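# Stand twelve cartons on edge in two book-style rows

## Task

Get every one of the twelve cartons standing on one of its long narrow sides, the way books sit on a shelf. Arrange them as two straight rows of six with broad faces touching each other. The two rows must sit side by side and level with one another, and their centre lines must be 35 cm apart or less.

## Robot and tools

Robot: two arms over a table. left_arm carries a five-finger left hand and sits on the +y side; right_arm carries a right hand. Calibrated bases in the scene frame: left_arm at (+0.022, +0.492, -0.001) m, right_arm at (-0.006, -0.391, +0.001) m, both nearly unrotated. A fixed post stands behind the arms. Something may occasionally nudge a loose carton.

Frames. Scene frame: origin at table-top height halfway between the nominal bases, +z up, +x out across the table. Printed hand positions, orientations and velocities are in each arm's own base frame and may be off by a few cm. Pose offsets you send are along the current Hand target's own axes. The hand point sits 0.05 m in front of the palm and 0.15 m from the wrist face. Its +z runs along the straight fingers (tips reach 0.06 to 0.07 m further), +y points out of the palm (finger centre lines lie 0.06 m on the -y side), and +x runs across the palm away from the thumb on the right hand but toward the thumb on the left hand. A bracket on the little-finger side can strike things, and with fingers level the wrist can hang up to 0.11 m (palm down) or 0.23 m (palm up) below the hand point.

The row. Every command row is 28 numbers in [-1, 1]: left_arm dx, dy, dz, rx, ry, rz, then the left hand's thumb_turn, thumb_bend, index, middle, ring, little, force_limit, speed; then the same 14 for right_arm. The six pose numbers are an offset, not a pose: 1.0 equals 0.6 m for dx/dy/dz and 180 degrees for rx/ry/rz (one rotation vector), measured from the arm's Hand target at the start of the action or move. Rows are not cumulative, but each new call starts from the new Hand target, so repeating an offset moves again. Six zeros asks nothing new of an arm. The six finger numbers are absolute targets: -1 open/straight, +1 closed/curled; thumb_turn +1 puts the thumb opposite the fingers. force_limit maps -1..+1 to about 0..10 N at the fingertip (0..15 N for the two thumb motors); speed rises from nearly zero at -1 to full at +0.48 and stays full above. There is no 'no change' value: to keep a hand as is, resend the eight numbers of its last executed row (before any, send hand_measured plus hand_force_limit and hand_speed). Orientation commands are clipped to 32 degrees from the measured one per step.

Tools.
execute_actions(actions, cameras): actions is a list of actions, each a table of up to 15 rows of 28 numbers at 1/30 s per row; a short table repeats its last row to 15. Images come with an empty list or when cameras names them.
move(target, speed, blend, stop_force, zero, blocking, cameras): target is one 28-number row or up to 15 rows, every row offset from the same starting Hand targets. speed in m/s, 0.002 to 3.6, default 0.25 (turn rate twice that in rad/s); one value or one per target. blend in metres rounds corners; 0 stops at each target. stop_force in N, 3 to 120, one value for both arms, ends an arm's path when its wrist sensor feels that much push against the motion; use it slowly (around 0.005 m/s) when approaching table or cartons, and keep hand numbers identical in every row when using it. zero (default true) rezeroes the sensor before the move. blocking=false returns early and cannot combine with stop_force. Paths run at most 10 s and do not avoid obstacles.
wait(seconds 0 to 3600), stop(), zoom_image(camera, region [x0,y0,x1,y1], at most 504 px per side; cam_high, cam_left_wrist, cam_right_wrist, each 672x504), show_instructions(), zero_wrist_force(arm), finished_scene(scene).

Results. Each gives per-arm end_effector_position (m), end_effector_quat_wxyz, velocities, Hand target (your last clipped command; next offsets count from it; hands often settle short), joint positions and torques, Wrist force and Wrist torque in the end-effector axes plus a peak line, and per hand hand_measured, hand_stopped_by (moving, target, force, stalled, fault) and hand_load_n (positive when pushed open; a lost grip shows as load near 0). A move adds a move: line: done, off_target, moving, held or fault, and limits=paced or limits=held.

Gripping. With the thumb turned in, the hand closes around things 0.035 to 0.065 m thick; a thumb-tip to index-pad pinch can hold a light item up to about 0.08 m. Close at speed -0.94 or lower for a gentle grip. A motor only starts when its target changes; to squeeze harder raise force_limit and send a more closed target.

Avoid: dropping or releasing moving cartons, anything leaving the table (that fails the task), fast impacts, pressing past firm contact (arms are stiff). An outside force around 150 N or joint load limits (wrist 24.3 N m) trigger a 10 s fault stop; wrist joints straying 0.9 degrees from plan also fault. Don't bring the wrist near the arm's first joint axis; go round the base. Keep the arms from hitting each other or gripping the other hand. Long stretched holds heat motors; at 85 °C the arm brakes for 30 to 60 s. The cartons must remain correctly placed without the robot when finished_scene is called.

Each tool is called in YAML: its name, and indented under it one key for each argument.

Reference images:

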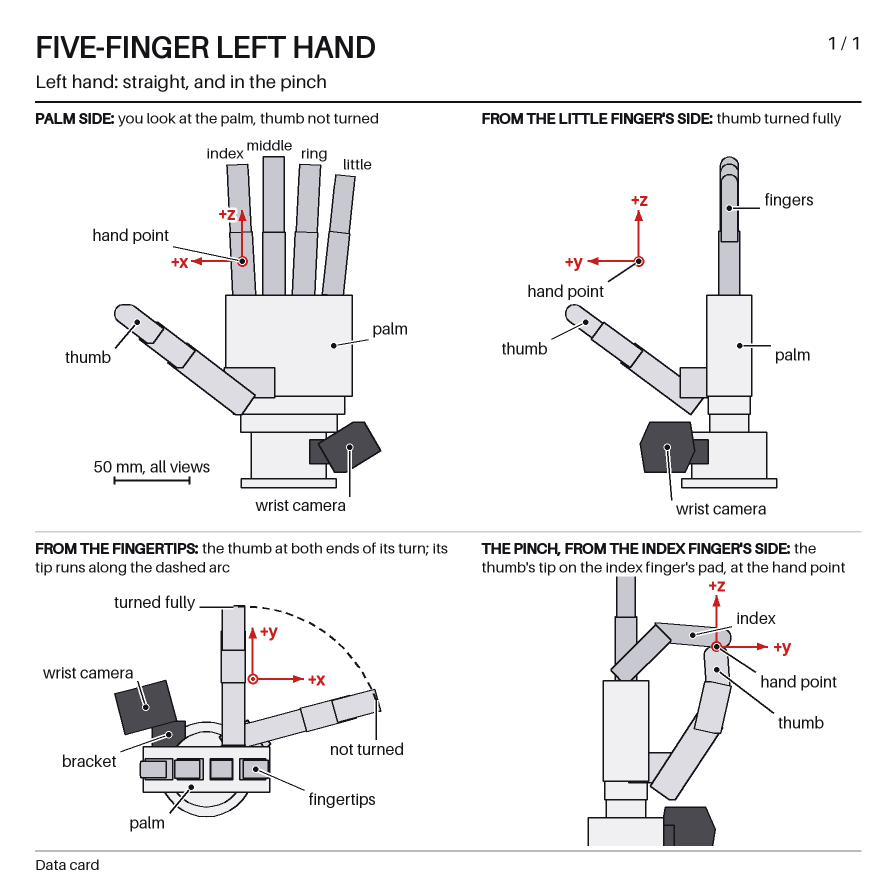

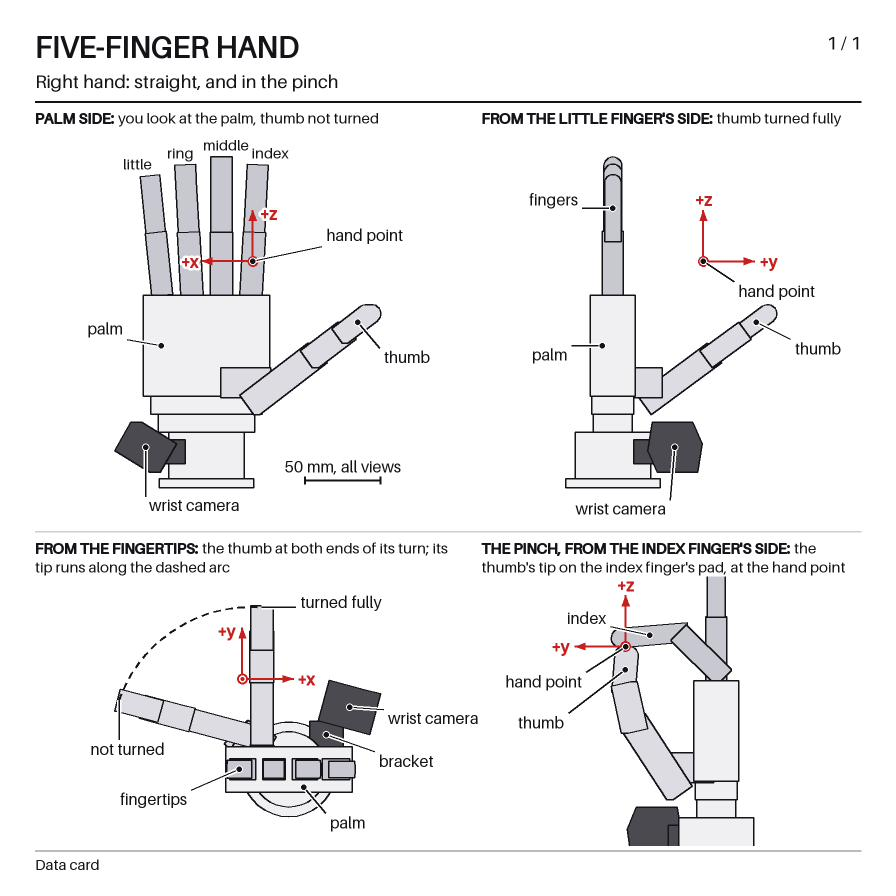

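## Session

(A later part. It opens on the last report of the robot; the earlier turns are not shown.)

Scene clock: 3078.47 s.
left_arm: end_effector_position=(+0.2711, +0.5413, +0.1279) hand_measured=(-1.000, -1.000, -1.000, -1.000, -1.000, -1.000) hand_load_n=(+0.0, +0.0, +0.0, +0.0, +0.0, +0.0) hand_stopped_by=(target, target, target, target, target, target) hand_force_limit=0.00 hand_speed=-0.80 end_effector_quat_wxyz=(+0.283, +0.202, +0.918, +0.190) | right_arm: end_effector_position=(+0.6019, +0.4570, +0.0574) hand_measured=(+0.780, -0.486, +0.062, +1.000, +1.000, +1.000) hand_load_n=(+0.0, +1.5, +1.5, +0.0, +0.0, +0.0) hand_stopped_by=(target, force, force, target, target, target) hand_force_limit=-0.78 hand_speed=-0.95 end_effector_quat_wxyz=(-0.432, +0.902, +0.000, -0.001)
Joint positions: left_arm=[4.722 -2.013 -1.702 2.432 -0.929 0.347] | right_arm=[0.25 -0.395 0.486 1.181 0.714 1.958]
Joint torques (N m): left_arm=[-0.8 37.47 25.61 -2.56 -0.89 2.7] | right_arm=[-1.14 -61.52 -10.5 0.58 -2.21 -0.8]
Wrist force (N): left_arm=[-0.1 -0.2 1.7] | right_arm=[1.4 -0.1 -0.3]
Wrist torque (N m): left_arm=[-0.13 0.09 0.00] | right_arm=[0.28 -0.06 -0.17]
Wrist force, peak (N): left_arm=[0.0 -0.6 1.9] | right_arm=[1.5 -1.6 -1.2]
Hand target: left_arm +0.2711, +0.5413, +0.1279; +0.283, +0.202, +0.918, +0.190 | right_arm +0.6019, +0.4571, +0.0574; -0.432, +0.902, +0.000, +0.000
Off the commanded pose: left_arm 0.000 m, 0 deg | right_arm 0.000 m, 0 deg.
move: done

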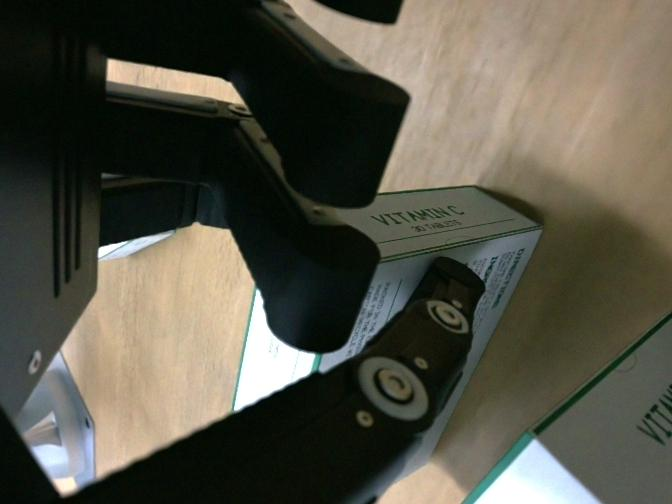

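move:
  target:
    - [0,0,0,0,0,0,-1,-1,-1,-1,-1,-1,0,-0.8,0,0,0,0,0,0,0.78,-0.7,-0.15,1,1,1,-0.78,-0.85]
    - [0,0,0,0,0,0,-1,-1,-1,-1,-1,-1,0,-0.8,0,-0.13,-0.1042,0,0,0,0.78,-0.7,-0.15,1,1,1,-0.78,-0.85]
    - [0,0,0,0,0,0,-1,-1,-1,-1,-1,-1,0,-0.8,-0.0882,-0.13,-0.1042,0,0,0,-1,-1,0,0,0,0,-0.6,0.2]
  speed: [0.02,0.12,0.2]
  blend: [0,0.01,0]
  cameras: ["cam_right_wrist"]

move:
  target: [0,0,0,0,0,0,-1,-1,-1,-1,-1,-1,0,-0.8,0,0.1578,0.1265,0,0,0,-1,-1,0,0,0,0,-0.6,0.2]
  speed: 0.1
  stop_force: 6
  cameras: ["cam_right_wrist"]

move:
  target: [0,0,0,0,0,0,-1,-1,-1,-1,-1,-1,0,-0.8,0,0.0393,-0.049,0,0,0,-1,-1,0,0,0,0,-0.6,0.2]
  speed: 0.035
  stop_force: 3
  cameras: ["cam_right_wrist"]

Scene clock: 3101.33 s.
left_arm: end_effector_position=(+0.2711, +0.5413, +0.1279) hand_measured=(-1.000, -1.000, -1.000, -1.000, -1.000, -1.000) hand_load_n=(+0.0, +0.0, +0.0, +0.0, +0.0, +0.0) hand_stopped_by=(target, target, target, target, target, target) hand_force_limit=0.00 hand_speed=-0.80 end_effector_quat_wxyz=(+0.283, +0.202, +0.918, +0.190) | right_arm: end_effector_position=(+0.5491, +0.4571, +0.1574) hand_measured=(-1.000, -1.000, +0.000, +0.000, +0.000, +0.000) hand_load_n=(-0.5, +0.0, +0.0, +0.0, +0.0, +0.0) hand_stopped_by=(target, target, target, target, target, target) hand_force_limit=-0.60 hand_speed=0.20 end_effector_quat_wxyz=(-0.432, +0.902, +0.000, +0.000)
Joint positions: left_arm=[4.722 -2.013 -1.702 2.432 -0.929 0.347] | right_arm=[0.271 -0.634 0.691 1.194 0.721 1.988]
Joint torques (N m): left_arm=[-0.48 37.33 26.3 -2.51 -0.94 2.64] | right_arm=[-11.39 -56.78 -10.21 0.33 0.1 2.01]
Wrist force (N): left_arm=[-0.1 -0.2 1.5] | right_arm=[1.4 -0.4 0.0]
Wrist torque (N m): left_arm=[-0.10 0.08 -0.01] | right_arm=[0.23 -0.09 -0.17]
Wrist force, peak (N): left_arm=[0.2 -0.3 2.1] | right_arm=[2.6 -1.2 -1.4]
Hand target: left_arm +0.2711, +0.5413, +0.1279; +0.283, +0.202, +0.918, +0.190 | right_arm +0.5491, +0.4571, +0.1574; -0.432, +0.902, +0.000, +0.000
Off the commanded pose: left_arm 0.000 m, 0 deg | right_arm 0.000 m, 0 deg.
move: done

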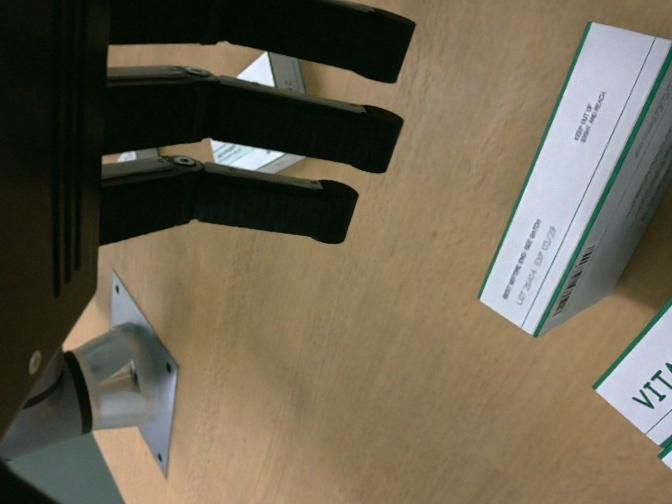

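Scene clock: 3103.40 s.
left_arm: end_effector_position=(+0.2711, +0.5413, +0.1279) hand_measured=(-1.000, -1.000, -1.000, -1.000, -1.000, -1.000) hand_load_n=(+0.0, +0.0, +0.0, +0.0, +0.0, +0.0) hand_stopped_by=(target, target, target, target, target, target) hand_force_limit=0.00 hand_speed=-0.80 end_effector_quat_wxyz=(+0.283, +0.202, +0.918, +0.190) | right_arm: end_effector_position=(+0.5490, +0.4570, +0.0360) hand_measured=(-1.000, -1.000, +0.000, +0.000, +0.000, +0.000) hand_load_n=(-0.5, +0.5, +0.0, +0.0, +0.0, +0.0) hand_stopped_by=(target, target, target, target, target, target) hand_force_limit=-0.60 hand_speed=0.20 end_effector_quat_wxyz=(-0.432, +0.902, +0.000, -0.001)
Joint positions: left_arm=[4.722 -2.013 -1.702 2.432 -0.929 0.347] | right_arm=[0.271 -0.562 0.867 0.945 0.721 1.988]
Joint torques (N m): left_arm=[-0.7 36.93 26.29 -2.45 -1.02 2.73] | right_arm=[-8.55 -57.49 -24.9 0.51 -2.64 2.11]
Wrist force (N): left_arm=[0.0 -0.1 1.8] | right_arm=[1.4 -0.6 -0.4]
Wrist torque (N m): left_arm=[-0.11 0.09 0.00] | right_arm=[0.20 -0.08 -0.17]
Wrist force, peak (N): left_arm=[-0.1 -0.3 2.0] | right_arm=[1.3 -1.3 -0.7]
Hand target: left_arm +0.2711, +0.5413, +0.1279; +0.283, +0.202, +0.918, +0.190 | right_arm +0.5490, +0.4570, +0.0360; -0.432, +0.902, +0.000, +0.000
Off the commanded pose: left_arm 0.000 m, 0 deg | right_arm 0.000 m, 0 deg.
move: done

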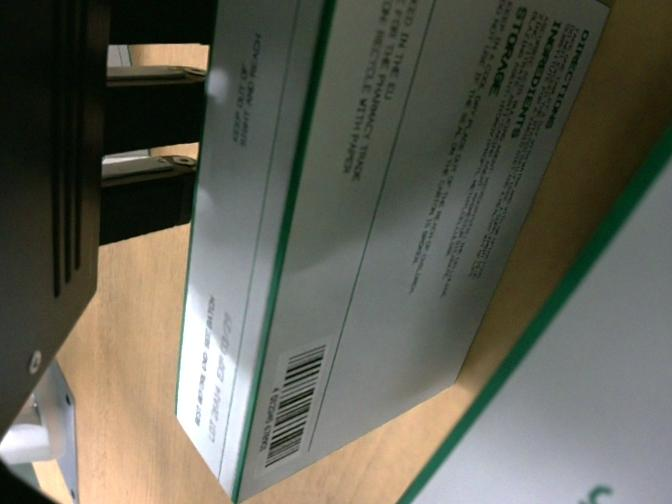

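Scene clock: 3105.53 s.
left_arm: end_effector_position=(+0.2711, +0.5413, +0.1279) hand_measured=(-1.000, -1.000, -1.000, -1.000, -1.000, -1.000) hand_load_n=(+0.0, +0.0, +0.0, +0.0, +0.0, +0.0) hand_stopped_by=(target, target, target, target, target, target) hand_force_limit=0.00 hand_speed=-0.80 end_effector_quat_wxyz=(+0.283, +0.202, +0.918, +0.190) | right_arm: end_effector_position=(+0.5490, +0.4193, +0.0360) hand_measured=(-1.000, -1.000, +0.000, +0.000, +0.000, +0.000) hand_load_n=(+0.0, +0.0, +0.0, +0.0, +0.0, +0.0) hand_stopped_by=(target, target, target, target, target, target) hand_force_limit=-0.60 hand_speed=0.20 end_effector_quat_wxyz=(-0.432, +0.902, +0.000, +0.000)
Joint positions: left_arm=[4.722 -2.013 -1.702 2.432 -0.929 0.347] | right_arm=[0.213 -0.598 0.954 0.958 0.704 1.903]
Joint torques (N m): left_arm=[-0.55 37.33 26.18 -2.45 -0.97 2.73] | right_arm=[12.96 -41.46 -24.22 0.38 0.55 2]
Wrist force (N): left_arm=[0.0 0.0 1.6] | right_arm=[1.4 -0.5 -0.2]
Wrist torque (N m): left_arm=[-0.09 0.07 0.00] | right_arm=[0.21 -0.08 -0.28]
Wrist force, peak (N): left_arm=[0.0 0.0 2.0] | right_arm=[1.6 -0.9 -0.3]
Hand target: left_arm +0.2711, +0.5413, +0.1279; +0.283, +0.202, +0.918, +0.190 | right_arm +0.5490, +0.4193, +0.0360; -0.432, +0.902, +0.000, +0.000
Off the commanded pose: left_arm 0.000 m, 0 deg | right_arm 0.000 m, 0 deg.
move: done

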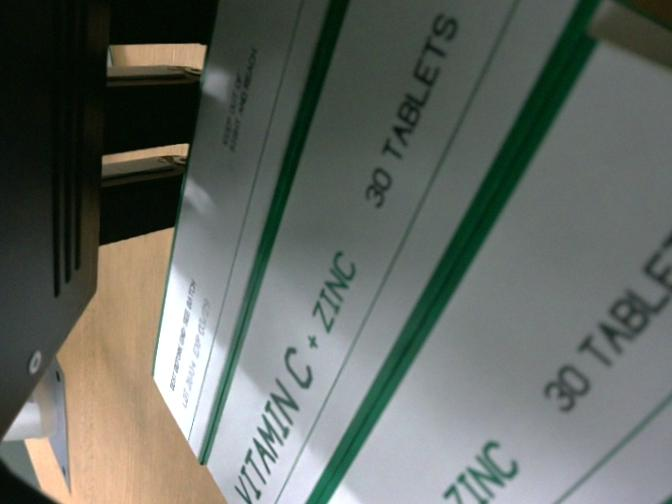

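move:
  target:
    - [0,0,0,0,0,0,-1,-1,-1,-1,-1,-1,0,-0.8,0,-0.1332,-0.1003,0,0,0,-1,-1,0,0,0,0,-0.6,0.2]
    - [0,0,0,0,0,0,-1,-1,-1,-1,-1,-1,0,-0.8,-0.3128,0.1481,-0.3554,0,-0.4897,-0.3924,0.78,-1,-0.45,1,1,1,-0.75,0.3]
  speed: [0.15,0.4]
  blend: [0.02,0]
  cameras: ["cam_right_wrist"]

Scene clock: 3134.00 s.
left_arm: end_effector_position=(+0.2711, +0.5413, +0.1279) hand_measured=(-1.000, -1.000, -1.000, -1.000, -1.000, -1.000) hand_load_n=(+0.0, +0.0, +0.0, +0.0, +0.0, +0.0) hand_stopped_by=(target, target, target, target, target, target) hand_force_limit=0.00 hand_speed=-0.80 end_effector_quat_wxyz=(+0.283, +0.202, +0.918, +0.190) | right_arm: end_effector_position=(+0.3615, +0.1974, +0.1004) hand_measured=(+0.780, -1.000, -0.450, +1.000, +1.000, +1.000) hand_load_n=(+0.0, +0.0, +0.0, +0.0, +0.0, +0.0) hand_stopped_by=(target, target, target, target, target, target) hand_force_limit=-0.75 hand_speed=0.30 end_effector_quat_wxyz=(-0.239, +0.498, +0.751, -0.361)
Joint positions: left_arm=[4.722 -2.013 -1.702 2.432 -0.929 0.347] | right_arm=[0.291 -0.774 1.412 1.826 1.657 -0.068]
Joint torques (N m): left_arm=[-0.22 37.14 25.81 -2.46 -1.01 2.79] | right_arm=[-13.33 -40.65 -4.58 0.8 1.33 -1.86]
Wrist force (N): left_arm=[0.2 -0.1 1.6] | right_arm=[1.6 -0.4 0.0]
Wrist torque (N m): left_arm=[-0.10 0.04 0.01] | right_arm=[0.22 -0.10 -0.33]
Wrist force, peak (N): left_arm=[-0.1 -0.1 2.0] | right_arm=[1.5 -1.9 -0.8]
Hand target: left_arm +0.2711, +0.5413, +0.1279; +0.283, +0.202, +0.918, +0.190 | right_arm +0.3615, +0.1974, +0.1004; -0.239, +0.498, +0.751, -0.361
Off the commanded pose: left_arm 0.000 m, 0 deg | right_arm 0.000 m, 0 deg.
move: done

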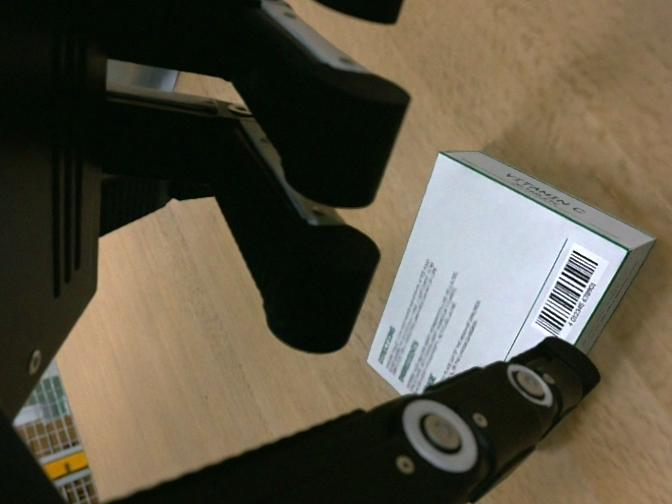

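move:
  target: [0,0,0,0,0,0,-1,-1,-1,-1,-1,-1,0,-0.8,-0.0088,0.0967,0.0775,0,-0.0117,-0.0094,0.78,-1,-0.45,1,1,1,-0.75,0.2]
  speed: 0.08

move:
  target: [0,0,0,0,0,0,-1,-1,-1,-1,-1,-1,0,-0.8,0,0,0,0,0,0,0.78,-0.6,0,1,1,1,-0.75,-0.95]
  cameras: ["cam_right_wrist"]

Scene clock: 3154.33 s.
left_arm: end_effector_position=(+0.2711, +0.5413, +0.1279) hand_measured=(-1.000, -1.000, -1.000, -1.000, -1.000, -1.000) hand_load_n=(+0.0, +0.0, +0.0, +0.0, +0.0, +0.0) hand_stopped_by=(target, target, target, target, target, target) hand_force_limit=0.00 hand_speed=-0.80 end_effector_quat_wxyz=(+0.283, +0.202, +0.918, +0.190) | right_arm: end_effector_position=(+0.3634, +0.1924, +0.0261) hand_measured=(+0.780, -1.000, -0.450, +1.000, +1.000, +1.000) hand_load_n=(+0.0, +0.0, +0.0, +0.0, +0.0, +0.0) hand_stopped_by=(target, target, target, target, target, target) hand_force_limit=-0.75 hand_speed=0.20 end_effector_quat_wxyz=(-0.231, +0.480, +0.763, -0.367)
Joint positions: left_arm=[4.722 -2.013 -1.702 2.432 -0.929 0.347] | right_arm=[0.295 -0.662 1.429 1.695 1.691 -0.096]
Joint torques (N m): left_arm=[-0.95 37.74 26.28 -2.45 -0.97 2.84] | right_arm=[9.09 -50.78 -18.07 5.03 -1.42 1.81]
Wrist force (N): left_arm=[0.1 0.0 1.7] | right_arm=[1.1 -0.7 -0.5]
Wrist torque (N m): left_arm=[-0.11 0.06 0.00] | right_arm=[0.22 -0.01 -0.20]
Wrist force, peak (N): left_arm=[-0.1 -0.4 2.0] | right_arm=[1.3 -1.5 -0.6]
Hand target: left_arm +0.2711, +0.5413, +0.1279; +0.283, +0.202, +0.918, +0.190 | right_arm +0.3635, +0.1924, +0.0261; -0.231, +0.480, +0.763, -0.367
Off the commanded pose: left_arm 0.000 m, 0 deg | right_arm 0.000 m, 0 deg.
move: done

Scene clock: 3155.93 s.
left_arm: end_effector_position=(+0.2711, +0.5413, +0.1279) hand_measured=(-1.000, -1.000, -1.000, -1.000, -1.000, -1.000) hand_load_n=(+0.0, +0.0, +0.0, +0.0, +0.0, +0.0) hand_stopped_by=(target, target, target, target, target, target) hand_force_limit=0.00 hand_speed=-0.80 end_effector_quat_wxyz=(+0.283, +0.202, +0.918, +0.190) | right_arm: end_effector_position=(+0.3635, +0.1924, +0.0261) hand_measured=(+0.780, -0.898, -0.258, +1.000, +1.000, +1.000) hand_load_n=(+0.0, +2.0, +2.0, +0.0, +0.0, +0.0) hand_stopped_by=(target, force, force, target, target, target) hand_force_limit=-0.75 hand_speed=-0.95 end_effector_quat_wxyz=(-0.230, +0.480, +0.763, -0.367)
Joint positions: left_arm=[4.722 -2.013 -1.702 2.432 -0.929 0.347] | right_arm=[0.295 -0.662 1.429 1.695 1.691 -0.096]
Joint torques (N m): left_arm=[-0.85 37.66 25.9 -2.56 -0.94 2.74] | right_arm=[-7.11 -35.73 -20.07 1.1 -1.81 2.08]
Wrist force (N): left_arm=[-0.1 -0.2 1.4] | right_arm=[1.3 -0.9 -0.3]
Wrist torque (N m): left_arm=[-0.11 0.08 0.00] | right_arm=[0.17 -0.06 -0.21]
Wrist force, peak (N): left_arm=[0.0 0.1 2.0] | right_arm=[1.7 -0.9 -0.6]
Hand target: left_arm +0.2711, +0.5413, +0.1279; +0.283, +0.202, +0.918, +0.190 | right_arm +0.3635, +0.1924, +0.0261; -0.231, +0.480, +0.763, -0.367
Off the commanded pose: left_arm 0.000 m, 0 deg | right_arm 0.000 m, 0 deg.
move: done

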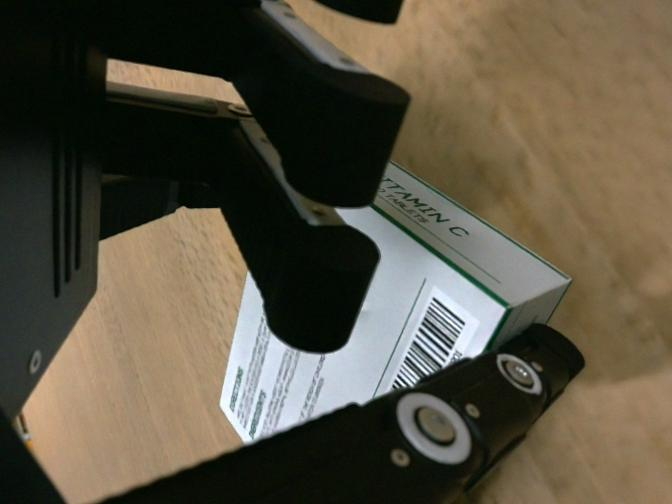

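move:
  target:
    - [0,0,0,0,0,0,-1,-1,-1,-1,-1,-1,0,-0.8,-0.0118,-0.0287,-0.0230,0,0,0,0.78,-0.6,0,1,1,1,-0.75,-0.95]
    - [0,0,0,0,0,0,-1,-1,-1,-1,-1,-1,0,-0.8,-0.0328,-0.0541,-0.0433,0,0,0,0.78,-0.6,0,1,1,1,-0.75,-0.95]
    - [0,0,0,0,0,0,-1,-1,-1,-1,-1,-1,0,-0.8,-0.0615,-0.0744,-0.0596,0,0,0,0.78,-0.6,0,1,1,1,-0.75,-0.95]
    - [0,0,0,0,0,0,-1,-1,-1,-1,-1,-1,0,-0.8,-0.0960,-0.0881,-0.0706,0,0,0,0.78,-0.6,0,1,1,1,-0.75,-0.95]
    - [0,0,0,0,0,0,-1,-1,-1,-1,-1,-1,0,-0.8,-0.1340,-0.0944,-0.0756,0,0,0,0.78,-0.6,0,1,1,1,-0.75,-0.95]
    - [0,0,0,0,0,0,-1,-1,-1,-1,-1,-1,0,-0.8,-0.1725,-0.0930,-0.0745,0,0,0,0.78,-0.6,0,1,1,1,-0.75,-0.95]
    - [0,0,0,0,0,0,-1,-1,-1,-1,-1,-1,0,-0.8,-0.1900,-0.0890,-0.0713,0,0,0,0.78,-0.6,0,1,1,1,-0.75,-0.95]
    - [0,0,0,0,0,0,-1,-1,-1,-1,-1,-1,0,-0.8,-0.1750,-0.0890,-0.0713,0,0,0,0.78,-0.6,0,1,1,1,-0.75,-0.95]
    - [0,0,0,0,0,0,-1,-1,-1,-1,-1,-1,0,-0.8,-0.1750,-0.0860,-0.0689,0,0,0,0.78,-0.6,0,1,1,1,-0.75,-0.95]
  speed: [0.05,0.05,0.05,0.05,0.05,0.05,0.05,0.03,0.02]
  blend: [0.005,0.005,0.005,0.005,0.005,0.005,0,0,0]
  cameras: ["cam_right_wrist"]

Scene clock: 3179.03 s.
left_arm: end_effector_position=(+0.2711, +0.5413, +0.1279) hand_measured=(-1.000, -1.000, -1.000, -1.000, -1.000, -1.000) hand_load_n=(+0.0, +0.0, +0.0, +0.0, +0.0, +0.0) hand_stopped_by=(target, target, target, target, target, target) hand_force_limit=0.00 hand_speed=-0.80 end_effector_quat_wxyz=(+0.283, +0.202, +0.918, +0.190) | right_arm: end_effector_position=(+0.4090, +0.0979, +0.0921) hand_measured=(+0.780, -0.898, -0.258, +1.000, +1.000, +1.000) hand_load_n=(+0.0, +2.0, +1.0, +0.0, +0.0, +0.0) hand_stopped_by=(target, force, force, target, target, target) hand_force_limit=-0.75 hand_speed=-0.95 end_effector_quat_wxyz=(-0.230, +0.480, +0.763, -0.367)
Joint positions: left_arm=[4.722 -2.013 -1.702 2.432 -0.929 0.347] | right_arm=[0.111 -0.761 1.408 1.792 1.832 -0.215]
Joint torques (N m): left_arm=[-0.46 37.53 26.22 -2.52 -0.9 2.8] | right_arm=[-12.76 -48.1 -9.98 4.39 1.82 -2.1]
Wrist force (N): left_arm=[0.1 -0.1 1.6] | right_arm=[1.4 -1.4 -1.5]
Wrist torque (N m): left_arm=[-0.10 0.06 0.01] | right_arm=[0.16 -0.06 -0.34]
Wrist force, peak (N): left_arm=[0.1 -0.3 1.9] | right_arm=[1.5 -1.5 -1.8]
Hand target: left_arm +0.2711, +0.5413, +0.1279; +0.283, +0.202, +0.918, +0.190 | right_arm +0.4090, +0.0979, +0.0922; -0.231, +0.480, +0.763, -0.367
Off the commanded pose: left_arm 0.000 m, 0 deg | right_arm 0.000 m, 0 deg.
move: done

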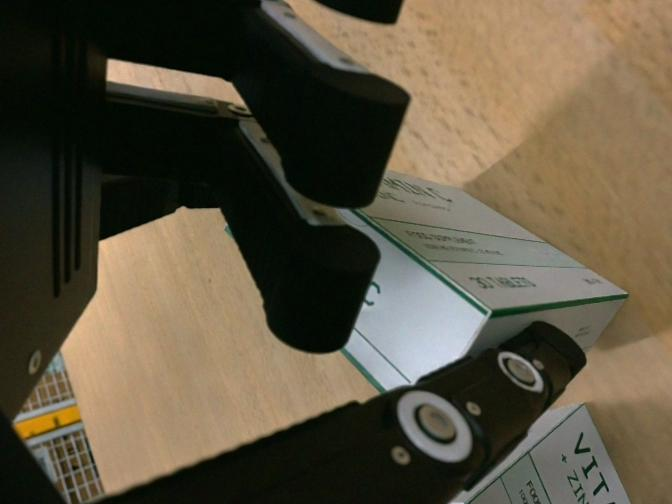

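move:
  target: [0,0,0,0,0,0,-1,-1,-1,-1,-1,-1,0,-0.8,-0.05,-0.0015,-0.0012,0,0,0,0.78,-0.6,0,1,1,1,-0.75,-0.95]
  speed: 0.03
  cameras: ["cam_right_wrist"]

Scene clock: 3219.57 s.
left_arm: end_effector_position=(+0.2711, +0.5413, +0.1279) hand_measured=(-1.000, -1.000, -1.000, -1.000, -1.000, -1.000) hand_load_n=(+0.0, +0.0, +0.0, +0.0, +0.0, +0.0) hand_stopped_by=(target, target, target, target, target, target) hand_force_limit=0.00 hand_speed=-0.80 end_effector_quat_wxyz=(+0.283, +0.202, +0.918, +0.190) | right_arm: end_effector_position=(+0.4221, +0.0706, +0.0934) hand_measured=(+0.780, -0.898, -0.258, +1.000, +1.000, +1.000) hand_load_n=(-0.5, +2.0, +1.5, +0.0, +0.0, +0.0) hand_stopped_by=(target, force, force, target, target, target) hand_force_limit=-0.75 hand_speed=-0.95 end_effector_quat_wxyz=(-0.231, +0.480, +0.763, -0.367)
Joint positions: left_arm=[4.722 -2.013 -1.702 2.432 -0.929 0.347] | right_arm=[0.06 -0.755 1.39 1.794 1.871 -0.249]
Joint torques (N m): left_arm=[-0.72 37.6 25.78 -2.52 -1.03 2.78] | right_arm=[11.67 -39.8 -8.22 4.56 -1.51 1.93]
Wrist force (N): left_arm=[-0.1 0.1 1.9] | right_arm=[1.3 -0.2 0.1]
Wrist torque (N m): left_arm=[-0.09 0.08 0.00] | right_arm=[0.22 -0.05 -0.20]
Wrist force, peak (N): left_arm=[0.0 -0.2 2.1] | right_arm=[1.7 -1.2 -1.5]
Hand target: left_arm +0.2711, +0.5413, +0.1279; +0.283, +0.202, +0.918, +0.190 | right_arm +0.4220, +0.0708, +0.0934; -0.231, +0.480, +0.763, -0.367
Off the commanded pose: left_arm 0.000 m, 0 deg | right_arm 0.000 m, 0 deg.
move: done

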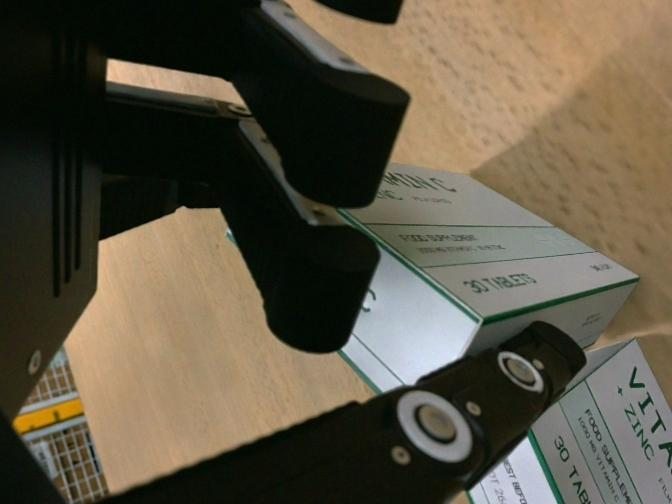

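move:
  target: [0,0,0,0,0,0,-1,-1,-1,-1,-1,-1,0,-0.8,0.03,-0.026,-0.0208,0,0,0,0.78,-0.6,0,1,1,1,-0.75,-0.95]
  speed: 0.04
  cameras: ["cam_right_wrist"]

Scene clock: 3239.33 s.
left_arm: end_effector_position=(+0.2711, +0.5413, +0.1279) hand_measured=(-1.000, -1.000, -1.000, -1.000, -1.000, -1.000) hand_load_n=(+0.0, +0.0, +0.0, +0.0, +0.0, +0.0) hand_stopped_by=(target, target, target, target, target, target) hand_force_limit=0.00 hand_speed=-0.80 end_effector_quat_wxyz=(+0.283, +0.202, +0.918, +0.190) | right_arm: end_effector_position=(+0.4141, +0.0872, +0.1135) hand_measured=(+0.780, -0.898, -0.258, +1.000, +1.000, +1.000) hand_load_n=(-0.5, +2.0, +1.5, +0.0, +0.0, +0.0) hand_stopped_by=(target, force, force, target, target, target) hand_force_limit=-0.75 hand_speed=-0.95 end_effector_quat_wxyz=(-0.231, +0.480, +0.763, -0.367) end_effector_velocity=(+0.001, -0.001, -0.002) end_effector_angular_velocity=(+0.000, -0.002, +0.001)
Joint positions: left_arm=[4.722 -2.013 -1.702 2.432 -0.929 0.347] | right_arm=[0.091 -0.788 1.393 1.83 1.848 -0.228]
Joint velocities: left_arm=[within noise] | right_arm=[-0.002 0.003 0 -0.005 0.002 -0.002]
Joint torques (N m): left_arm=[-0.51 37.91 26.11 -2.44 -0.96 2.88] | right_arm=[-13.17 -33.48 -7.56 1.03 1.88 -1.48]
Wrist force (N): left_arm=[0.0 -0.1 1.3] | right_arm=[1.4 -0.2 -0.1]
Wrist torque (N m): left_arm=[-0.09 0.06 0.00] | right_arm=[0.23 -0.07 -0.35]
Wrist force, peak (N): left_arm=[0.1 0.1 2.0] | right_arm=[1.7 -0.4 -0.3]
Hand target: left_arm +0.2711, +0.5413, +0.1279; +0.283, +0.202, +0.918, +0.190 | right_arm +0.4142, +0.0870, +0.1134; -0.231, +0.480, +0.763, -0.367
Off the commanded pose: left_arm 0.000 m, 0 deg | right_arm 0.000 m, 0 deg.
move: done

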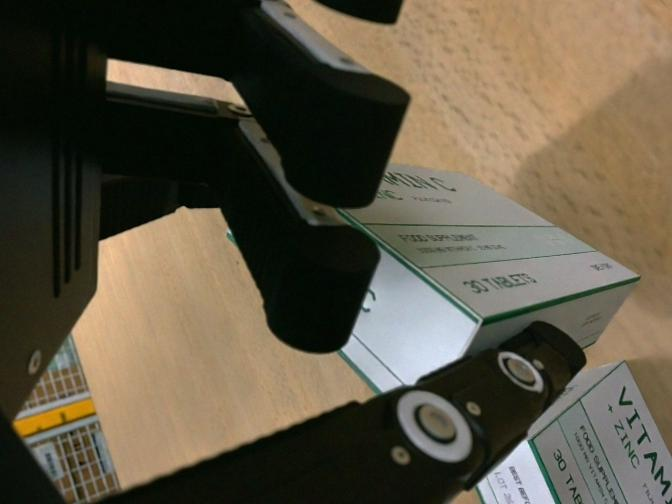

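move:
  target:
    - [0,0,0,0,0,0,-1,-1,-1,-1,-1,-1,0,-0.8,0,0.0245,0.0196,0,0,0,0.78,-0.6,0,1,1,1,-0.75,-0.95]
    - [0,0,0,0,0,0,-1,-1,-1,-1,-1,-1,0,-0.8,0,0.0245,0.0196,0,0,0,0.78,-0.904,0,1,1,1,-0.75,-0.95]
  speed: 0.04

Scene clock: 3256.47 s.
left_arm: end_effector_position=(+0.2711, +0.5413, +0.1279) hand_measured=(-1.000, -1.000, -1.000, -1.000, -1.000, -1.000) hand_load_n=(-0.5, +0.0, -0.5, +0.0, +0.0, +0.0) hand_stopped_by=(target, target, target, target, target, target) hand_force_limit=0.00 hand_speed=-0.80 end_effector_quat_wxyz=(+0.283, +0.202, +0.918, +0.190) | right_arm: end_effector_position=(+0.4142, +0.0870, +0.0946) hand_measured=(+0.780, -0.904, -0.258, +1.000, +1.000, +1.000) hand_load_n=(+0.0, +1.0, +1.0, +0.0, +0.0, +0.0) hand_stopped_by=(target, target, force, target, target, target) hand_force_limit=-0.75 hand_speed=-0.95 end_effector_quat_wxyz=(-0.231, +0.480, +0.763, -0.367)
Joint positions: left_arm=[4.722 -2.013 -1.702 2.432 -0.929 0.347] | right_arm=[0.091 -0.762 1.401 1.796 1.848 -0.229]
Joint torques (N m): left_arm=[-0.63 37.18 26.04 -2.51 -1.01 2.77] | right_arm=[-12.49 -49.82 -20.32 5 2.04 -2.07]
Wrist force (N): left_arm=[-0.1 -0.2 1.9] | right_arm=[1.5 -0.2 0.0]
Wrist torque (N m): left_arm=[-0.13 0.09 0.00] | right_arm=[0.23 -0.08 -0.32]
Wrist force, peak (N): left_arm=[-0.2 -0.1 2.0] | right_arm=[1.8 -0.3 -0.1]
Hand target: left_arm +0.2711, +0.5413, +0.1279; +0.283, +0.202, +0.918, +0.190 | right_arm +0.4142, +0.0870, +0.0946; -0.231, +0.480, +0.763, -0.367
Off the commanded pose: left_arm 0.000 m, 0 deg | right_arm 0.000 m, 0 deg.
move: done

move:
  target:
    - [0,0,0,0,0,0,-1,-1,-1,-1,-1,-1,0,-0.8,-0.0,0.0020,0.0016,0,0,0,0.78,-0.904,0,1,1,1,-0.75,-0.95]
    - [0,0,0,0,0,0,-1,-1,-1,-1,-1,-1,0,-0.8,-0.03,0.0015,0.0012,0,0,0,0.78,-0.904,0,1,1,1,-0.75,-0.95]
  speed: 0.03
  cameras: ["cam_right_wrist"]

Scene clock: 3265.13 s.
left_arm: end_effector_position=(+0.2711, +0.5413, +0.1279) hand_measured=(-1.000, -1.000, -1.000, -1.000, -1.000, -1.000) hand_load_n=(+0.0, +0.0, +0.0, +0.0, +0.0, +0.0) hand_stopped_by=(target, target, target, target, target, target) hand_force_limit=0.00 hand_speed=-0.80 end_effector_quat_wxyz=(+0.283, +0.202, +0.918, +0.190) | right_arm: end_effector_position=(+0.4221, +0.0706, +0.0934) hand_measured=(+0.780, -0.904, -0.258, +1.000, +1.000, +1.000) hand_load_n=(-0.5, +1.0, +0.5, +0.0, +0.0, +0.5) hand_stopped_by=(target, target, force, target, target, target) hand_force_limit=-0.75 hand_speed=-0.95 end_effector_quat_wxyz=(-0.231, +0.480, +0.763, -0.367)
Joint positions: left_arm=[4.722 -2.013 -1.702 2.432 -0.929 0.347] | right_arm=[0.06 -0.755 1.39 1.794 1.871 -0.249]
Joint torques (N m): left_arm=[-0.45 37.18 25.76 -2.51 -0.88 2.77] | right_arm=[12.43 -41.84 -8.83 4.67 -1.49 1.69]
Wrist force (N): left_arm=[0.1 -0.2 1.7] | right_arm=[1.6 -0.4 0.2]
Wrist torque (N m): left_arm=[-0.12 0.06 0.02] | right_arm=[0.20 -0.10 -0.18]
Wrist force, peak (N): left_arm=[0.0 0.0 2.1] | right_arm=[2.0 -0.3 0.1]
Hand target: left_arm +0.2711, +0.5413, +0.1279; +0.283, +0.202, +0.918, +0.190 | right_arm +0.4220, +0.0708, +0.0934; -0.231, +0.480, +0.763, -0.367
Off the commanded pose: left_arm 0.000 m, 0 deg | right_arm 0.000 m, 0 deg.
move: done

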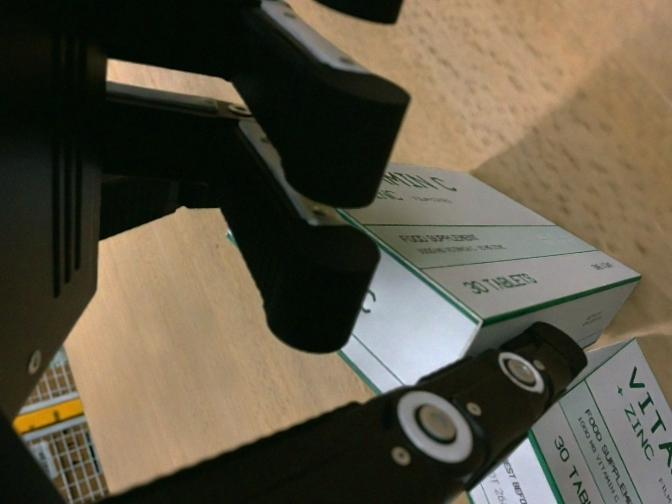

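move:
  target:
    - [0,0,0,0,0,0,-1,-1,-1,-1,-1,-1,0,-0.8,0.01,-0.013,-0.0104,0,0,0,0.78,-0.904,0,1,1,1,-0.75,-0.95]
    - [0,0,0,0,0,0,-1,-1,-1,-1,-1,-1,0,-0.8,0.01,-0.013,-0.0104,0,0.0417,-0.052,0.78,-0.904,0,1,1,1,-0.75,-0.95]
  speed: 0.06
  cameras: ["cam_right_wrist"]

Scene clock: 3290.40 s.
left_arm: end_effector_position=(+0.2711, +0.5413, +0.1279) hand_measured=(-1.000, -1.000, -1.000, -1.000, -1.000, -1.000) hand_load_n=(+0.0, +0.0, +0.0, +0.0, +0.0, +0.0) hand_stopped_by=(target, target, target, target, target, target) hand_force_limit=0.00 hand_speed=-0.80 end_effector_quat_wxyz=(+0.283, +0.202, +0.918, +0.190) | right_arm: end_effector_position=(+0.4195, +0.0761, +0.1034) hand_measured=(+0.780, -0.904, -0.258, +1.000, +1.000, +1.000) hand_load_n=(+0.0, +1.0, +1.0, +0.0, +0.0, +0.0) hand_stopped_by=(target, target, force, target, target, target) hand_force_limit=-0.75 hand_speed=-0.95 end_effector_quat_wxyz=(-0.309, +0.439, +0.783, -0.315)
Joint positions: left_arm=[4.722 -2.013 -1.702 2.432 -0.929 0.347] | right_arm=[0.001 -0.76 1.37 1.856 1.793 -0.441]
Joint torques (N m): left_arm=[-0.22 37.68 26.13 -2.48 -0.97 2.76] | right_arm=[12.24 -44.47 -12.19 1.02 1.95 2.25]
Wrist force (N): left_arm=[-0.1 -0.1 1.8] | right_arm=[1.9 -0.2 -0.3]
Wrist torque (N m): left_arm=[-0.11 0.09 0.00] | right_arm=[0.24 -0.08 -0.37]
Wrist force, peak (N): left_arm=[0.0 -0.1 2.1] | right_arm=[1.9 -0.7 -0.4]
Hand target: left_arm +0.2711, +0.5413, +0.1279; +0.283, +0.202, +0.918, +0.190 | right_arm +0.4194, +0.0762, +0.1034; -0.309, +0.439, +0.783, -0.315
Off the commanded pose: left_arm 0.000 m, 0 deg | right_arm 0.000 m, 0 deg.
move: done

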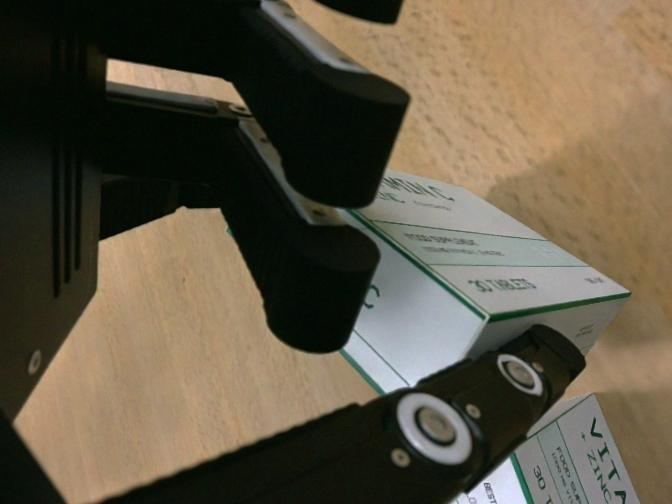

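move:
  target: [0,0,0,0,0,0,-1,-1,-1,-1,-1,-1,0,-0.8,0,0,0,0,0.0139,-0.0173,0.78,-0.904,0,1,1,1,-0.75,-0.95]
  speed: 0.06
  cameras: ["cam_right_wrist"]

Scene clock: 3306.57 s.
left_arm: end_effector_position=(+0.2711, +0.5413, +0.1279) hand_measured=(-1.000, -1.000, -1.000, -1.000, -1.000, -1.000) hand_load_n=(+0.0, +0.0, +0.0, +0.0, +0.0, +0.0) hand_stopped_by=(target, target, target, target, target, target) hand_force_limit=0.00 hand_speed=-0.80 end_effector_quat_wxyz=(+0.283, +0.202, +0.918, +0.190) | right_arm: end_effector_position=(+0.4194, +0.0762, +0.1034) hand_measured=(+0.780, -0.904, -0.258, +1.000, +1.000, +1.000) hand_load_n=(+0.0, +1.5, +1.0, +0.0, +0.0, +0.0) hand_stopped_by=(target, target, force, target, target, target) hand_force_limit=-0.75 hand_speed=-0.95 end_effector_quat_wxyz=(-0.335, +0.424, +0.787, -0.297)
Joint positions: left_arm=[4.722 -2.013 -1.702 2.432 -0.929 0.347] | right_arm=[-0.022 -0.753 1.363 1.872 1.772 -0.505]
Joint torques (N m): left_arm=[-0.4 37.65 26.28 -2.47 -1.04 2.69] | right_arm=[14.52 -46.4 -13.61 0.96 1.92 2.07]
Wrist force (N): left_arm=[0.0 0.1 1.7] | right_arm=[1.8 -0.2 -0.1]
Wrist torque (N m): left_arm=[-0.08 0.07 0.00] | right_arm=[0.25 -0.04 -0.38]
Wrist force, peak (N): left_arm=[0.0 -0.1 2.1] | right_arm=[2.2 -0.2 -0.2]
Hand target: left_arm +0.2711, +0.5413, +0.1279; +0.283, +0.202, +0.918, +0.190 | right_arm +0.4194, +0.0762, +0.1034; -0.334, +0.424, +0.787, -0.297
Off the commanded pose: left_arm 0.000 m, 0 deg | right_arm 0.000 m, 0 deg.
move: done

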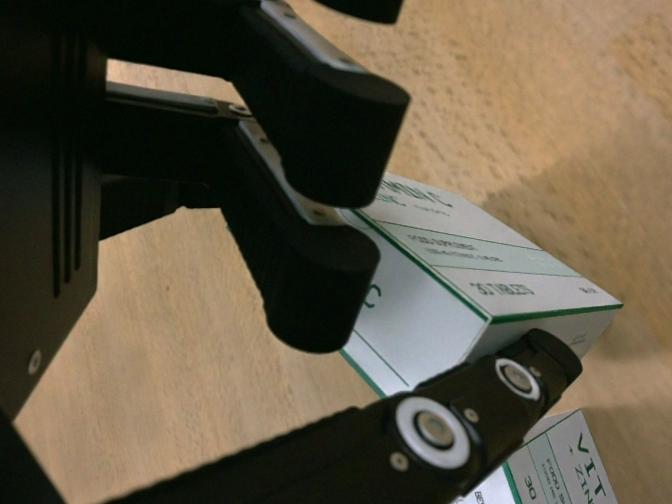

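move:
  target: [0,0,0,0,0,0,-1,-1,-1,-1,-1,-1,0,-0.8,-0.0,0,0,0,0,0,0.78,-0.904,0,1,1,1,-0.75,-0.95]
  speed: 0.02

Scene clock: 3316.53 s.
left_arm: end_effector_position=(+0.2711, +0.5413, +0.1279) hand_measured=(-1.000, -1.000, -1.000, -1.000, -1.000, -1.000) hand_load_n=(+0.0, +0.0, +0.0, +0.0, +0.0, +0.0) hand_stopped_by=(target, target, target, target, target, target) hand_force_limit=0.00 hand_speed=-0.80 end_effector_quat_wxyz=(+0.283, +0.202, +0.918, +0.190) | right_arm: end_effector_position=(+0.4194, +0.0762, +0.1034) hand_measured=(+0.780, -0.904, -0.258, +1.000, +1.000, +1.000) hand_load_n=(+0.0, +1.5, +1.5, +0.0, +0.0, +0.0) hand_stopped_by=(target, target, force, target, target, target) hand_force_limit=-0.75 hand_speed=-0.95 end_effector_quat_wxyz=(-0.334, +0.424, +0.787, -0.297)
Joint positions: left_arm=[4.722 -2.013 -1.702 2.432 -0.929 0.347] | right_arm=[-0.022 -0.753 1.363 1.872 1.772 -0.505]
Joint torques (N m): left_arm=[-0.56 37.23 25.47 -2.47 -1.1 2.84] | right_arm=[12.64 -50.06 -5.48 1.09 1.71 -1.28]
Wrist force (N): left_arm=[0.1 -0.1 1.6] | right_arm=[1.7 -0.2 -0.2]
Wrist torque (N m): left_arm=[-0.11 0.05 0.02] | right_arm=[0.25 -0.03 -0.39]
Wrist force, peak (N): left_arm=[0.1 -0.2 2.0] | right_arm=[2.4 0.0 0.0]
Hand target: left_arm +0.2711, +0.5413, +0.1279; +0.283, +0.202, +0.918, +0.190 | right_arm +0.4194, +0.0762, +0.1034; -0.334, +0.424, +0.787, -0.297
Off the commanded pose: left_arm 0.000 m, 0 deg | right_arm 0.000 m, 0 deg.
move: done

move:
  target: [0,0,0,0,0,0,-1,-1,-1,-1,-1,-1,0,-0.8,-0.0055,0.015,0.012,0,0,0,0.78,-0.904,0,1,1,1,-0.75,-0.95]
  speed: 0.01
  stop_force: 3
  cameras: ["cam_right_wrist"]

Scene clock: 3333.73 s.
left_arm: end_effector_position=(+0.2711, +0.5413, +0.1279) hand_measured=(-1.000, -1.000, -1.000, -1.000, -1.000, -1.000) hand_load_n=(+0.0, +0.0, +0.0, +0.0, +0.0, +0.0) hand_stopped_by=(target, target, target, target, target, target) hand_force_limit=0.00 hand_speed=-0.80 end_effector_quat_wxyz=(+0.283, +0.202, +0.918, +0.190) | right_arm: end_effector_position=(+0.4194, +0.0762, +0.0914) hand_measured=(+0.780, -0.904, -0.256, +1.000, +1.000, +1.000) hand_load_n=(-0.5, +1.5, +1.0, +0.0, +0.5, +0.0) hand_stopped_by=(target, target, force, target, target, target) hand_force_limit=-0.75 hand_speed=-0.95 end_effector_quat_wxyz=(-0.335, +0.424, +0.787, -0.297)
Joint positions: left_arm=[4.722 -2.013 -1.702 2.432 -0.929 0.347] | right_arm=[-0.022 -0.736 1.368 1.851 1.772 -0.505]
Joint torques (N m): left_arm=[-0.65 37.54 26.02 -2.5 -1 2.75] | right_arm=[9.48 -49.62 -15.1 4.84 1.87 -0.43]
Wrist force (N): left_arm=[0.0 -0.2 1.9] | right_arm=[2.3 -0.6 -1.0]
Wrist torque (N m): left_arm=[-0.13 0.08 0.01] | right_arm=[0.25 -0.07 -0.38]
Wrist force, peak (N): left_arm=[-0.1 -0.6 1.9] | right_arm=[2.7 -0.7 -1.2]
Hand target: left_arm +0.2711, +0.5413, +0.1279; +0.283, +0.202, +0.918, +0.190 | right_arm +0.4194, +0.0762, +0.0914; -0.334, +0.424, +0.787, -0.297
Off the commanded pose: left_arm 0.000 m, 0 deg | right_arm 0.000 m, 0 deg.
move: done

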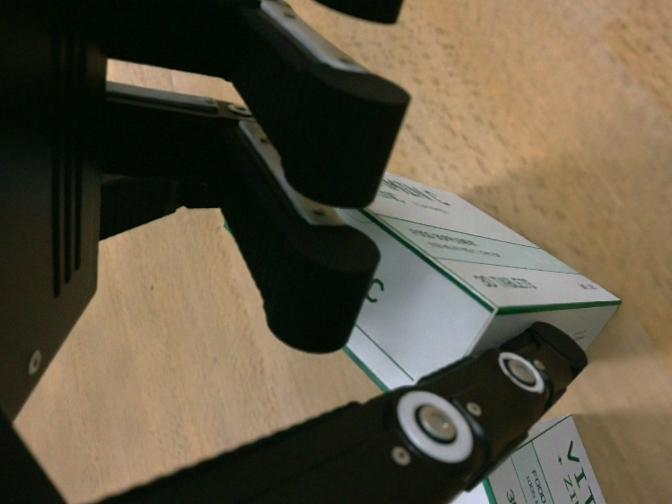

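move:
  target:
    - [0,0,0,0,0,0,-1,-1,-1,-1,-1,-1,0,-0.8,0,0,0,0,0,0,0.78,-1,-0.45,1,1,1,-0.75,-0.88]
    - [0,0,0,0,0,0,-1,-1,-1,-1,-1,-1,0,-0.8,0.0459,-0.125,-0.1,0,-0.0556,0.0693,0.78,-1,-0.45,1,1,1,-0.75,-0.88]
  speed: [0.05,0.1]
  cameras: ["cam_right_wrist"]

Scene clock: 3347.47 s.
left_arm: end_effector_position=(+0.2711, +0.5413, +0.1279) hand_measured=(-1.000, -1.000, -1.000, -1.000, -1.000, -1.000) hand_load_n=(+0.0, +0.0, +0.0, +0.0, +0.0, +0.0) hand_stopped_by=(target, target, target, target, target, target) hand_force_limit=0.00 hand_speed=-0.80 end_effector_quat_wxyz=(+0.283, +0.202, +0.918, +0.190) | right_arm: end_effector_position=(+0.4195, +0.0764, +0.1913) hand_measured=(+0.780, -1.000, -0.450, +1.000, +1.000, +1.000) hand_load_n=(+0.0, -0.5, +0.0, +0.0, +0.0, +0.0) hand_stopped_by=(target, target, target, target, target, target) hand_force_limit=-0.75 hand_speed=-0.88 end_effector_quat_wxyz=(-0.230, +0.480, +0.763, -0.367)
Joint positions: left_arm=[4.722 -2.013 -1.702 2.432 -0.929 0.347] | right_arm=[0.071 -0.879 1.329 1.981 1.863 -0.242]
Joint torques (N m): left_arm=[-0.32 37.61 25.97 -2.6 -1.01 2.78] | right_arm=[-12.92 -35.48 -6.9 1.3 -1.43 -0.55]
Wrist force (N): left_arm=[0.1 0.0 1.7] | right_arm=[1.7 -0.5 -0.3]
Wrist torque (N m): left_arm=[-0.10 0.06 0.01] | right_arm=[0.23 -0.11 -0.16]
Wrist force, peak (N): left_arm=[-0.1 -0.3 2.1] | right_arm=[2.6 -0.5 -0.7]
Hand target: left_arm +0.2711, +0.5413, +0.1279; +0.283, +0.202, +0.918, +0.190 | right_arm +0.4194, +0.0763, +0.1913; -0.231, +0.480, +0.763, -0.367
Off the commanded pose: left_arm 0.000 m, 0 deg | right_arm 0.000 m, 0 deg.
move: done

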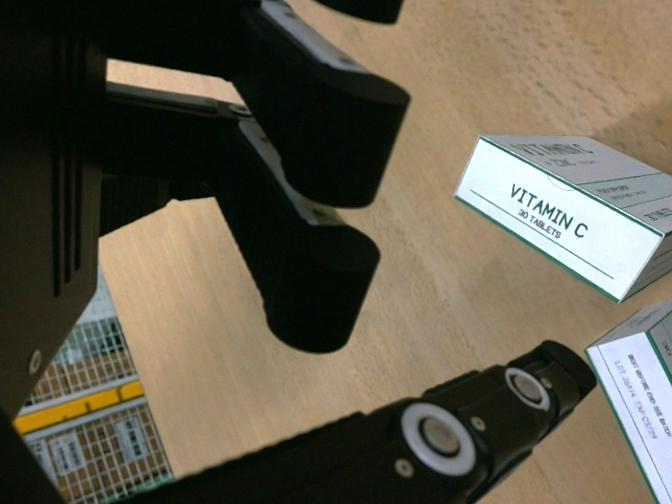

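move:
  target: [0,0,0,0,0,0,-1,-1,-1,-1,-1,-1,0,-0.8,0.0143,-0.0072,0.009,0,0.39,0.3125,0.78,-0.65,-0.25,1,1,1,-0.75,0]
  speed: 0.4
  cameras: ["cam_right_wrist"]

move:
  target: [0,0,0,0,0,0,-1,-1,-1,-1,-1,-1,0,-0.8,0,0.1213,0.0972,0,0,0,0.78,-0.65,-0.25,1,1,1,-0.75,0]
  speed: 0.1
  stop_force: 5

move:
  target: [0,0,0,0,0,0,-1,-1,-1,-1,-1,-1,0,-0.8,0,0,0,0,0,0,0.78,-0.1,0.3,1,1,1,-0.78,-0.95]
  cameras: ["cam_right_wrist"]

Scene clock: 3378.80 s.
left_arm: end_effector_position=(+0.2711, +0.5413, +0.1279) hand_measured=(-1.000, -1.000, -1.000, -1.000, -1.000, -1.000) hand_load_n=(+0.0, +0.0, +0.0, +0.0, +0.0, +0.0) hand_stopped_by=(target, target, target, target, target, target) hand_force_limit=0.00 hand_speed=-0.80 end_effector_quat_wxyz=(+0.283, +0.202, +0.918, +0.190) | right_arm: end_effector_position=(+0.4095, +0.0810, +0.1913) hand_measured=(+0.780, -0.650, -0.250, +1.000, +1.000, +1.000) hand_load_n=(+0.0, +0.5, +0.0, +0.0, +0.0, +0.5) hand_stopped_by=(target, target, target, target, target, target) hand_force_limit=-0.75 hand_speed=0.00 end_effector_quat_wxyz=(-0.422, +0.879, +0.201, -0.097)
Joint positions: left_arm=[4.722 -2.013 -1.702 2.432 -0.929 0.347] | right_arm=[-0.359 -1.015 1.537 1.783 1.002 0.54]
Joint torques (N m): left_arm=[-0.51 37.32 25.98 -2.52 -1.1 2.74] | right_arm=[9.42 -32.79 -14.67 2.47 -1.84 1.84]
Wrist force (N): left_arm=[0.0 -0.2 1.4] | right_arm=[1.6 -0.6 -0.1]
Wrist torque (N m): left_arm=[-0.11 0.06 0.01] | right_arm=[0.22 -0.11 -0.16]
Wrist force, peak (N): left_arm=[-0.1 -0.1 2.2] | right_arm=[1.9 -0.8 -0.4]
Hand target: left_arm +0.2711, +0.5413, +0.1279; +0.283, +0.202, +0.918, +0.190 | right_arm +0.4095, +0.0810, +0.1913; -0.422, +0.879, +0.200, -0.097
Off the commanded pose: left_arm 0.000 m, 0 deg | right_arm 0.000 m, 0 deg.
move: done

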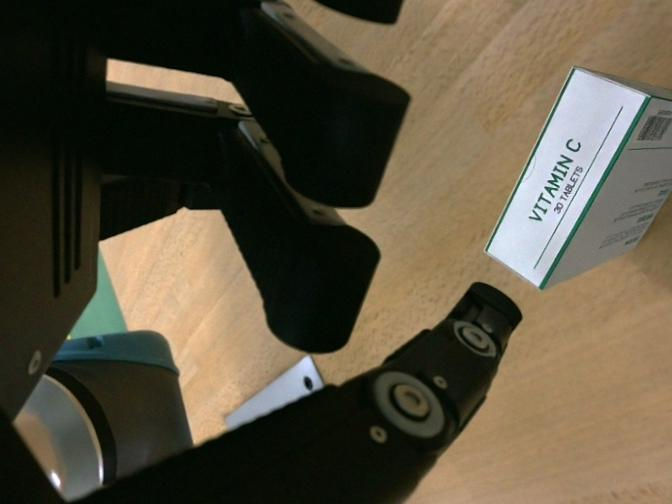

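Scene clock: 3380.70 s.
left_arm: end_effector_position=(+0.2711, +0.5413, +0.1279) hand_measured=(-1.000, -1.000, -1.000, -1.000, -1.000, -1.000) hand_load_n=(+0.0, +0.0, +0.0, +0.0, +0.0, +0.0) hand_stopped_by=(target, target, target, target, target, target) hand_force_limit=0.00 hand_speed=-0.80 end_effector_quat_wxyz=(+0.283, +0.202, +0.918, +0.190) | right_arm: end_effector_position=(+0.4094, +0.0809, +0.0981) hand_measured=(+0.780, -0.650, -0.250, +1.000, +1.000, +1.000) hand_load_n=(+0.0, +0.0, +0.0, +0.0, +0.0, +0.0) hand_stopped_by=(target, target, target, target, target, target) hand_force_limit=-0.75 hand_speed=0.00 end_effector_quat_wxyz=(-0.422, +0.879, +0.200, -0.097)
Joint positions: left_arm=[4.722 -2.013 -1.702 2.432 -0.929 0.347] | right_arm=[-0.359 -0.888 1.603 1.589 1.002 0.54]
Joint torques (N m): left_arm=[-0.67 37.93 26.65 -2.53 -0.93 2.79] | right_arm=[-13.09 -33.33 -20.86 0.87 0.77 -0.55]
Wrist force (N): left_arm=[-0.1 0.0 1.6] | right_arm=[1.7 -0.7 -0.6]
Wrist torque (N m): left_arm=[-0.08 0.09 -0.01] | right_arm=[0.21 -0.11 -0.15]
Wrist force, peak (N): left_arm=[0.3 0.0 2.0] | right_arm=[1.7 -1.6 -1.0]
Hand target: left_arm +0.2711, +0.5413, +0.1279; +0.283, +0.202, +0.918, +0.190 | right_arm +0.4094, +0.0809, +0.0981; -0.422, +0.879, +0.200, -0.097
Off the commanded pose: left_arm 0.000 m, 0 deg | right_arm 0.000 m, 0 deg.
move: done

Scene clock: 3383.20 s.
left_arm: end_effector_position=(+0.2711, +0.5413, +0.1279) hand_measured=(-1.000, -1.000, -1.000, -1.000, -1.000, -1.000) hand_load_n=(+0.0, +0.0, +0.0, +0.0, +0.0, +0.0) hand_stopped_by=(target, target, target, target, target, target) hand_force_limit=0.00 hand_speed=-0.80 end_effector_quat_wxyz=(+0.283, +0.202, +0.918, +0.190) | right_arm: end_effector_position=(+0.4094, +0.0809, +0.0981) hand_measured=(+0.780, -0.482, +0.062, +1.000, +1.000, +1.000) hand_load_n=(+0.0, +2.0, +2.0, +0.0, +0.5, +0.0) hand_stopped_by=(target, force, force, target, target, target) hand_force_limit=-0.78 hand_speed=-0.95 end_effector_quat_wxyz=(-0.422, +0.879, +0.200, -0.097)
Joint positions: left_arm=[4.722 -2.013 -1.702 2.432 -0.929 0.347] | right_arm=[-0.359 -0.888 1.603 1.589 1.002 0.54]
Joint torques (N m): left_arm=[-0.57 37.52 25.52 -2.54 -1.03 2.71] | right_arm=[-13.81 -29.9 -19.08 1.03 0.86 1.73]
Wrist force (N): left_arm=[0.3 -0.1 2.0] | right_arm=[1.5 -0.5 -0.2]
Wrist torque (N m): left_arm=[-0.13 0.04 0.02] | right_arm=[0.19 -0.08 -0.16]
Wrist force, peak (N): left_arm=[0.0 -0.2 2.1] | right_arm=[1.8 -0.8 -0.5]
Hand target: left_arm +0.2711, +0.5413, +0.1279; +0.283, +0.202, +0.918, +0.190 | right_arm +0.4094, +0.0809, +0.0981; -0.422, +0.879, +0.200, -0.097
Off the commanded pose: left_arm 0.000 m, 0 deg | right_arm 0.000 m, 0 deg.
move: done

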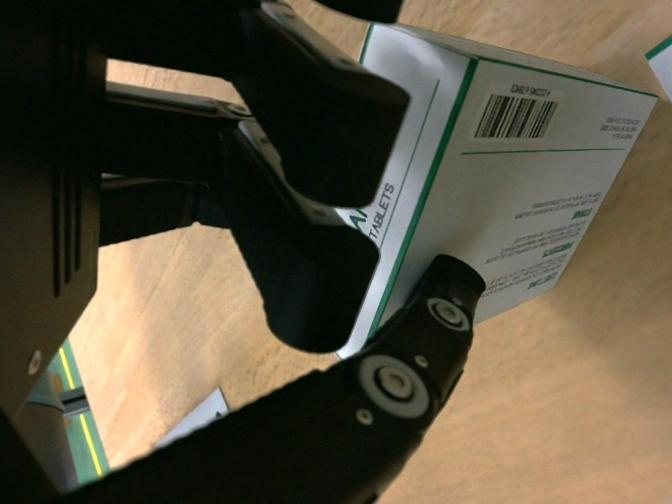

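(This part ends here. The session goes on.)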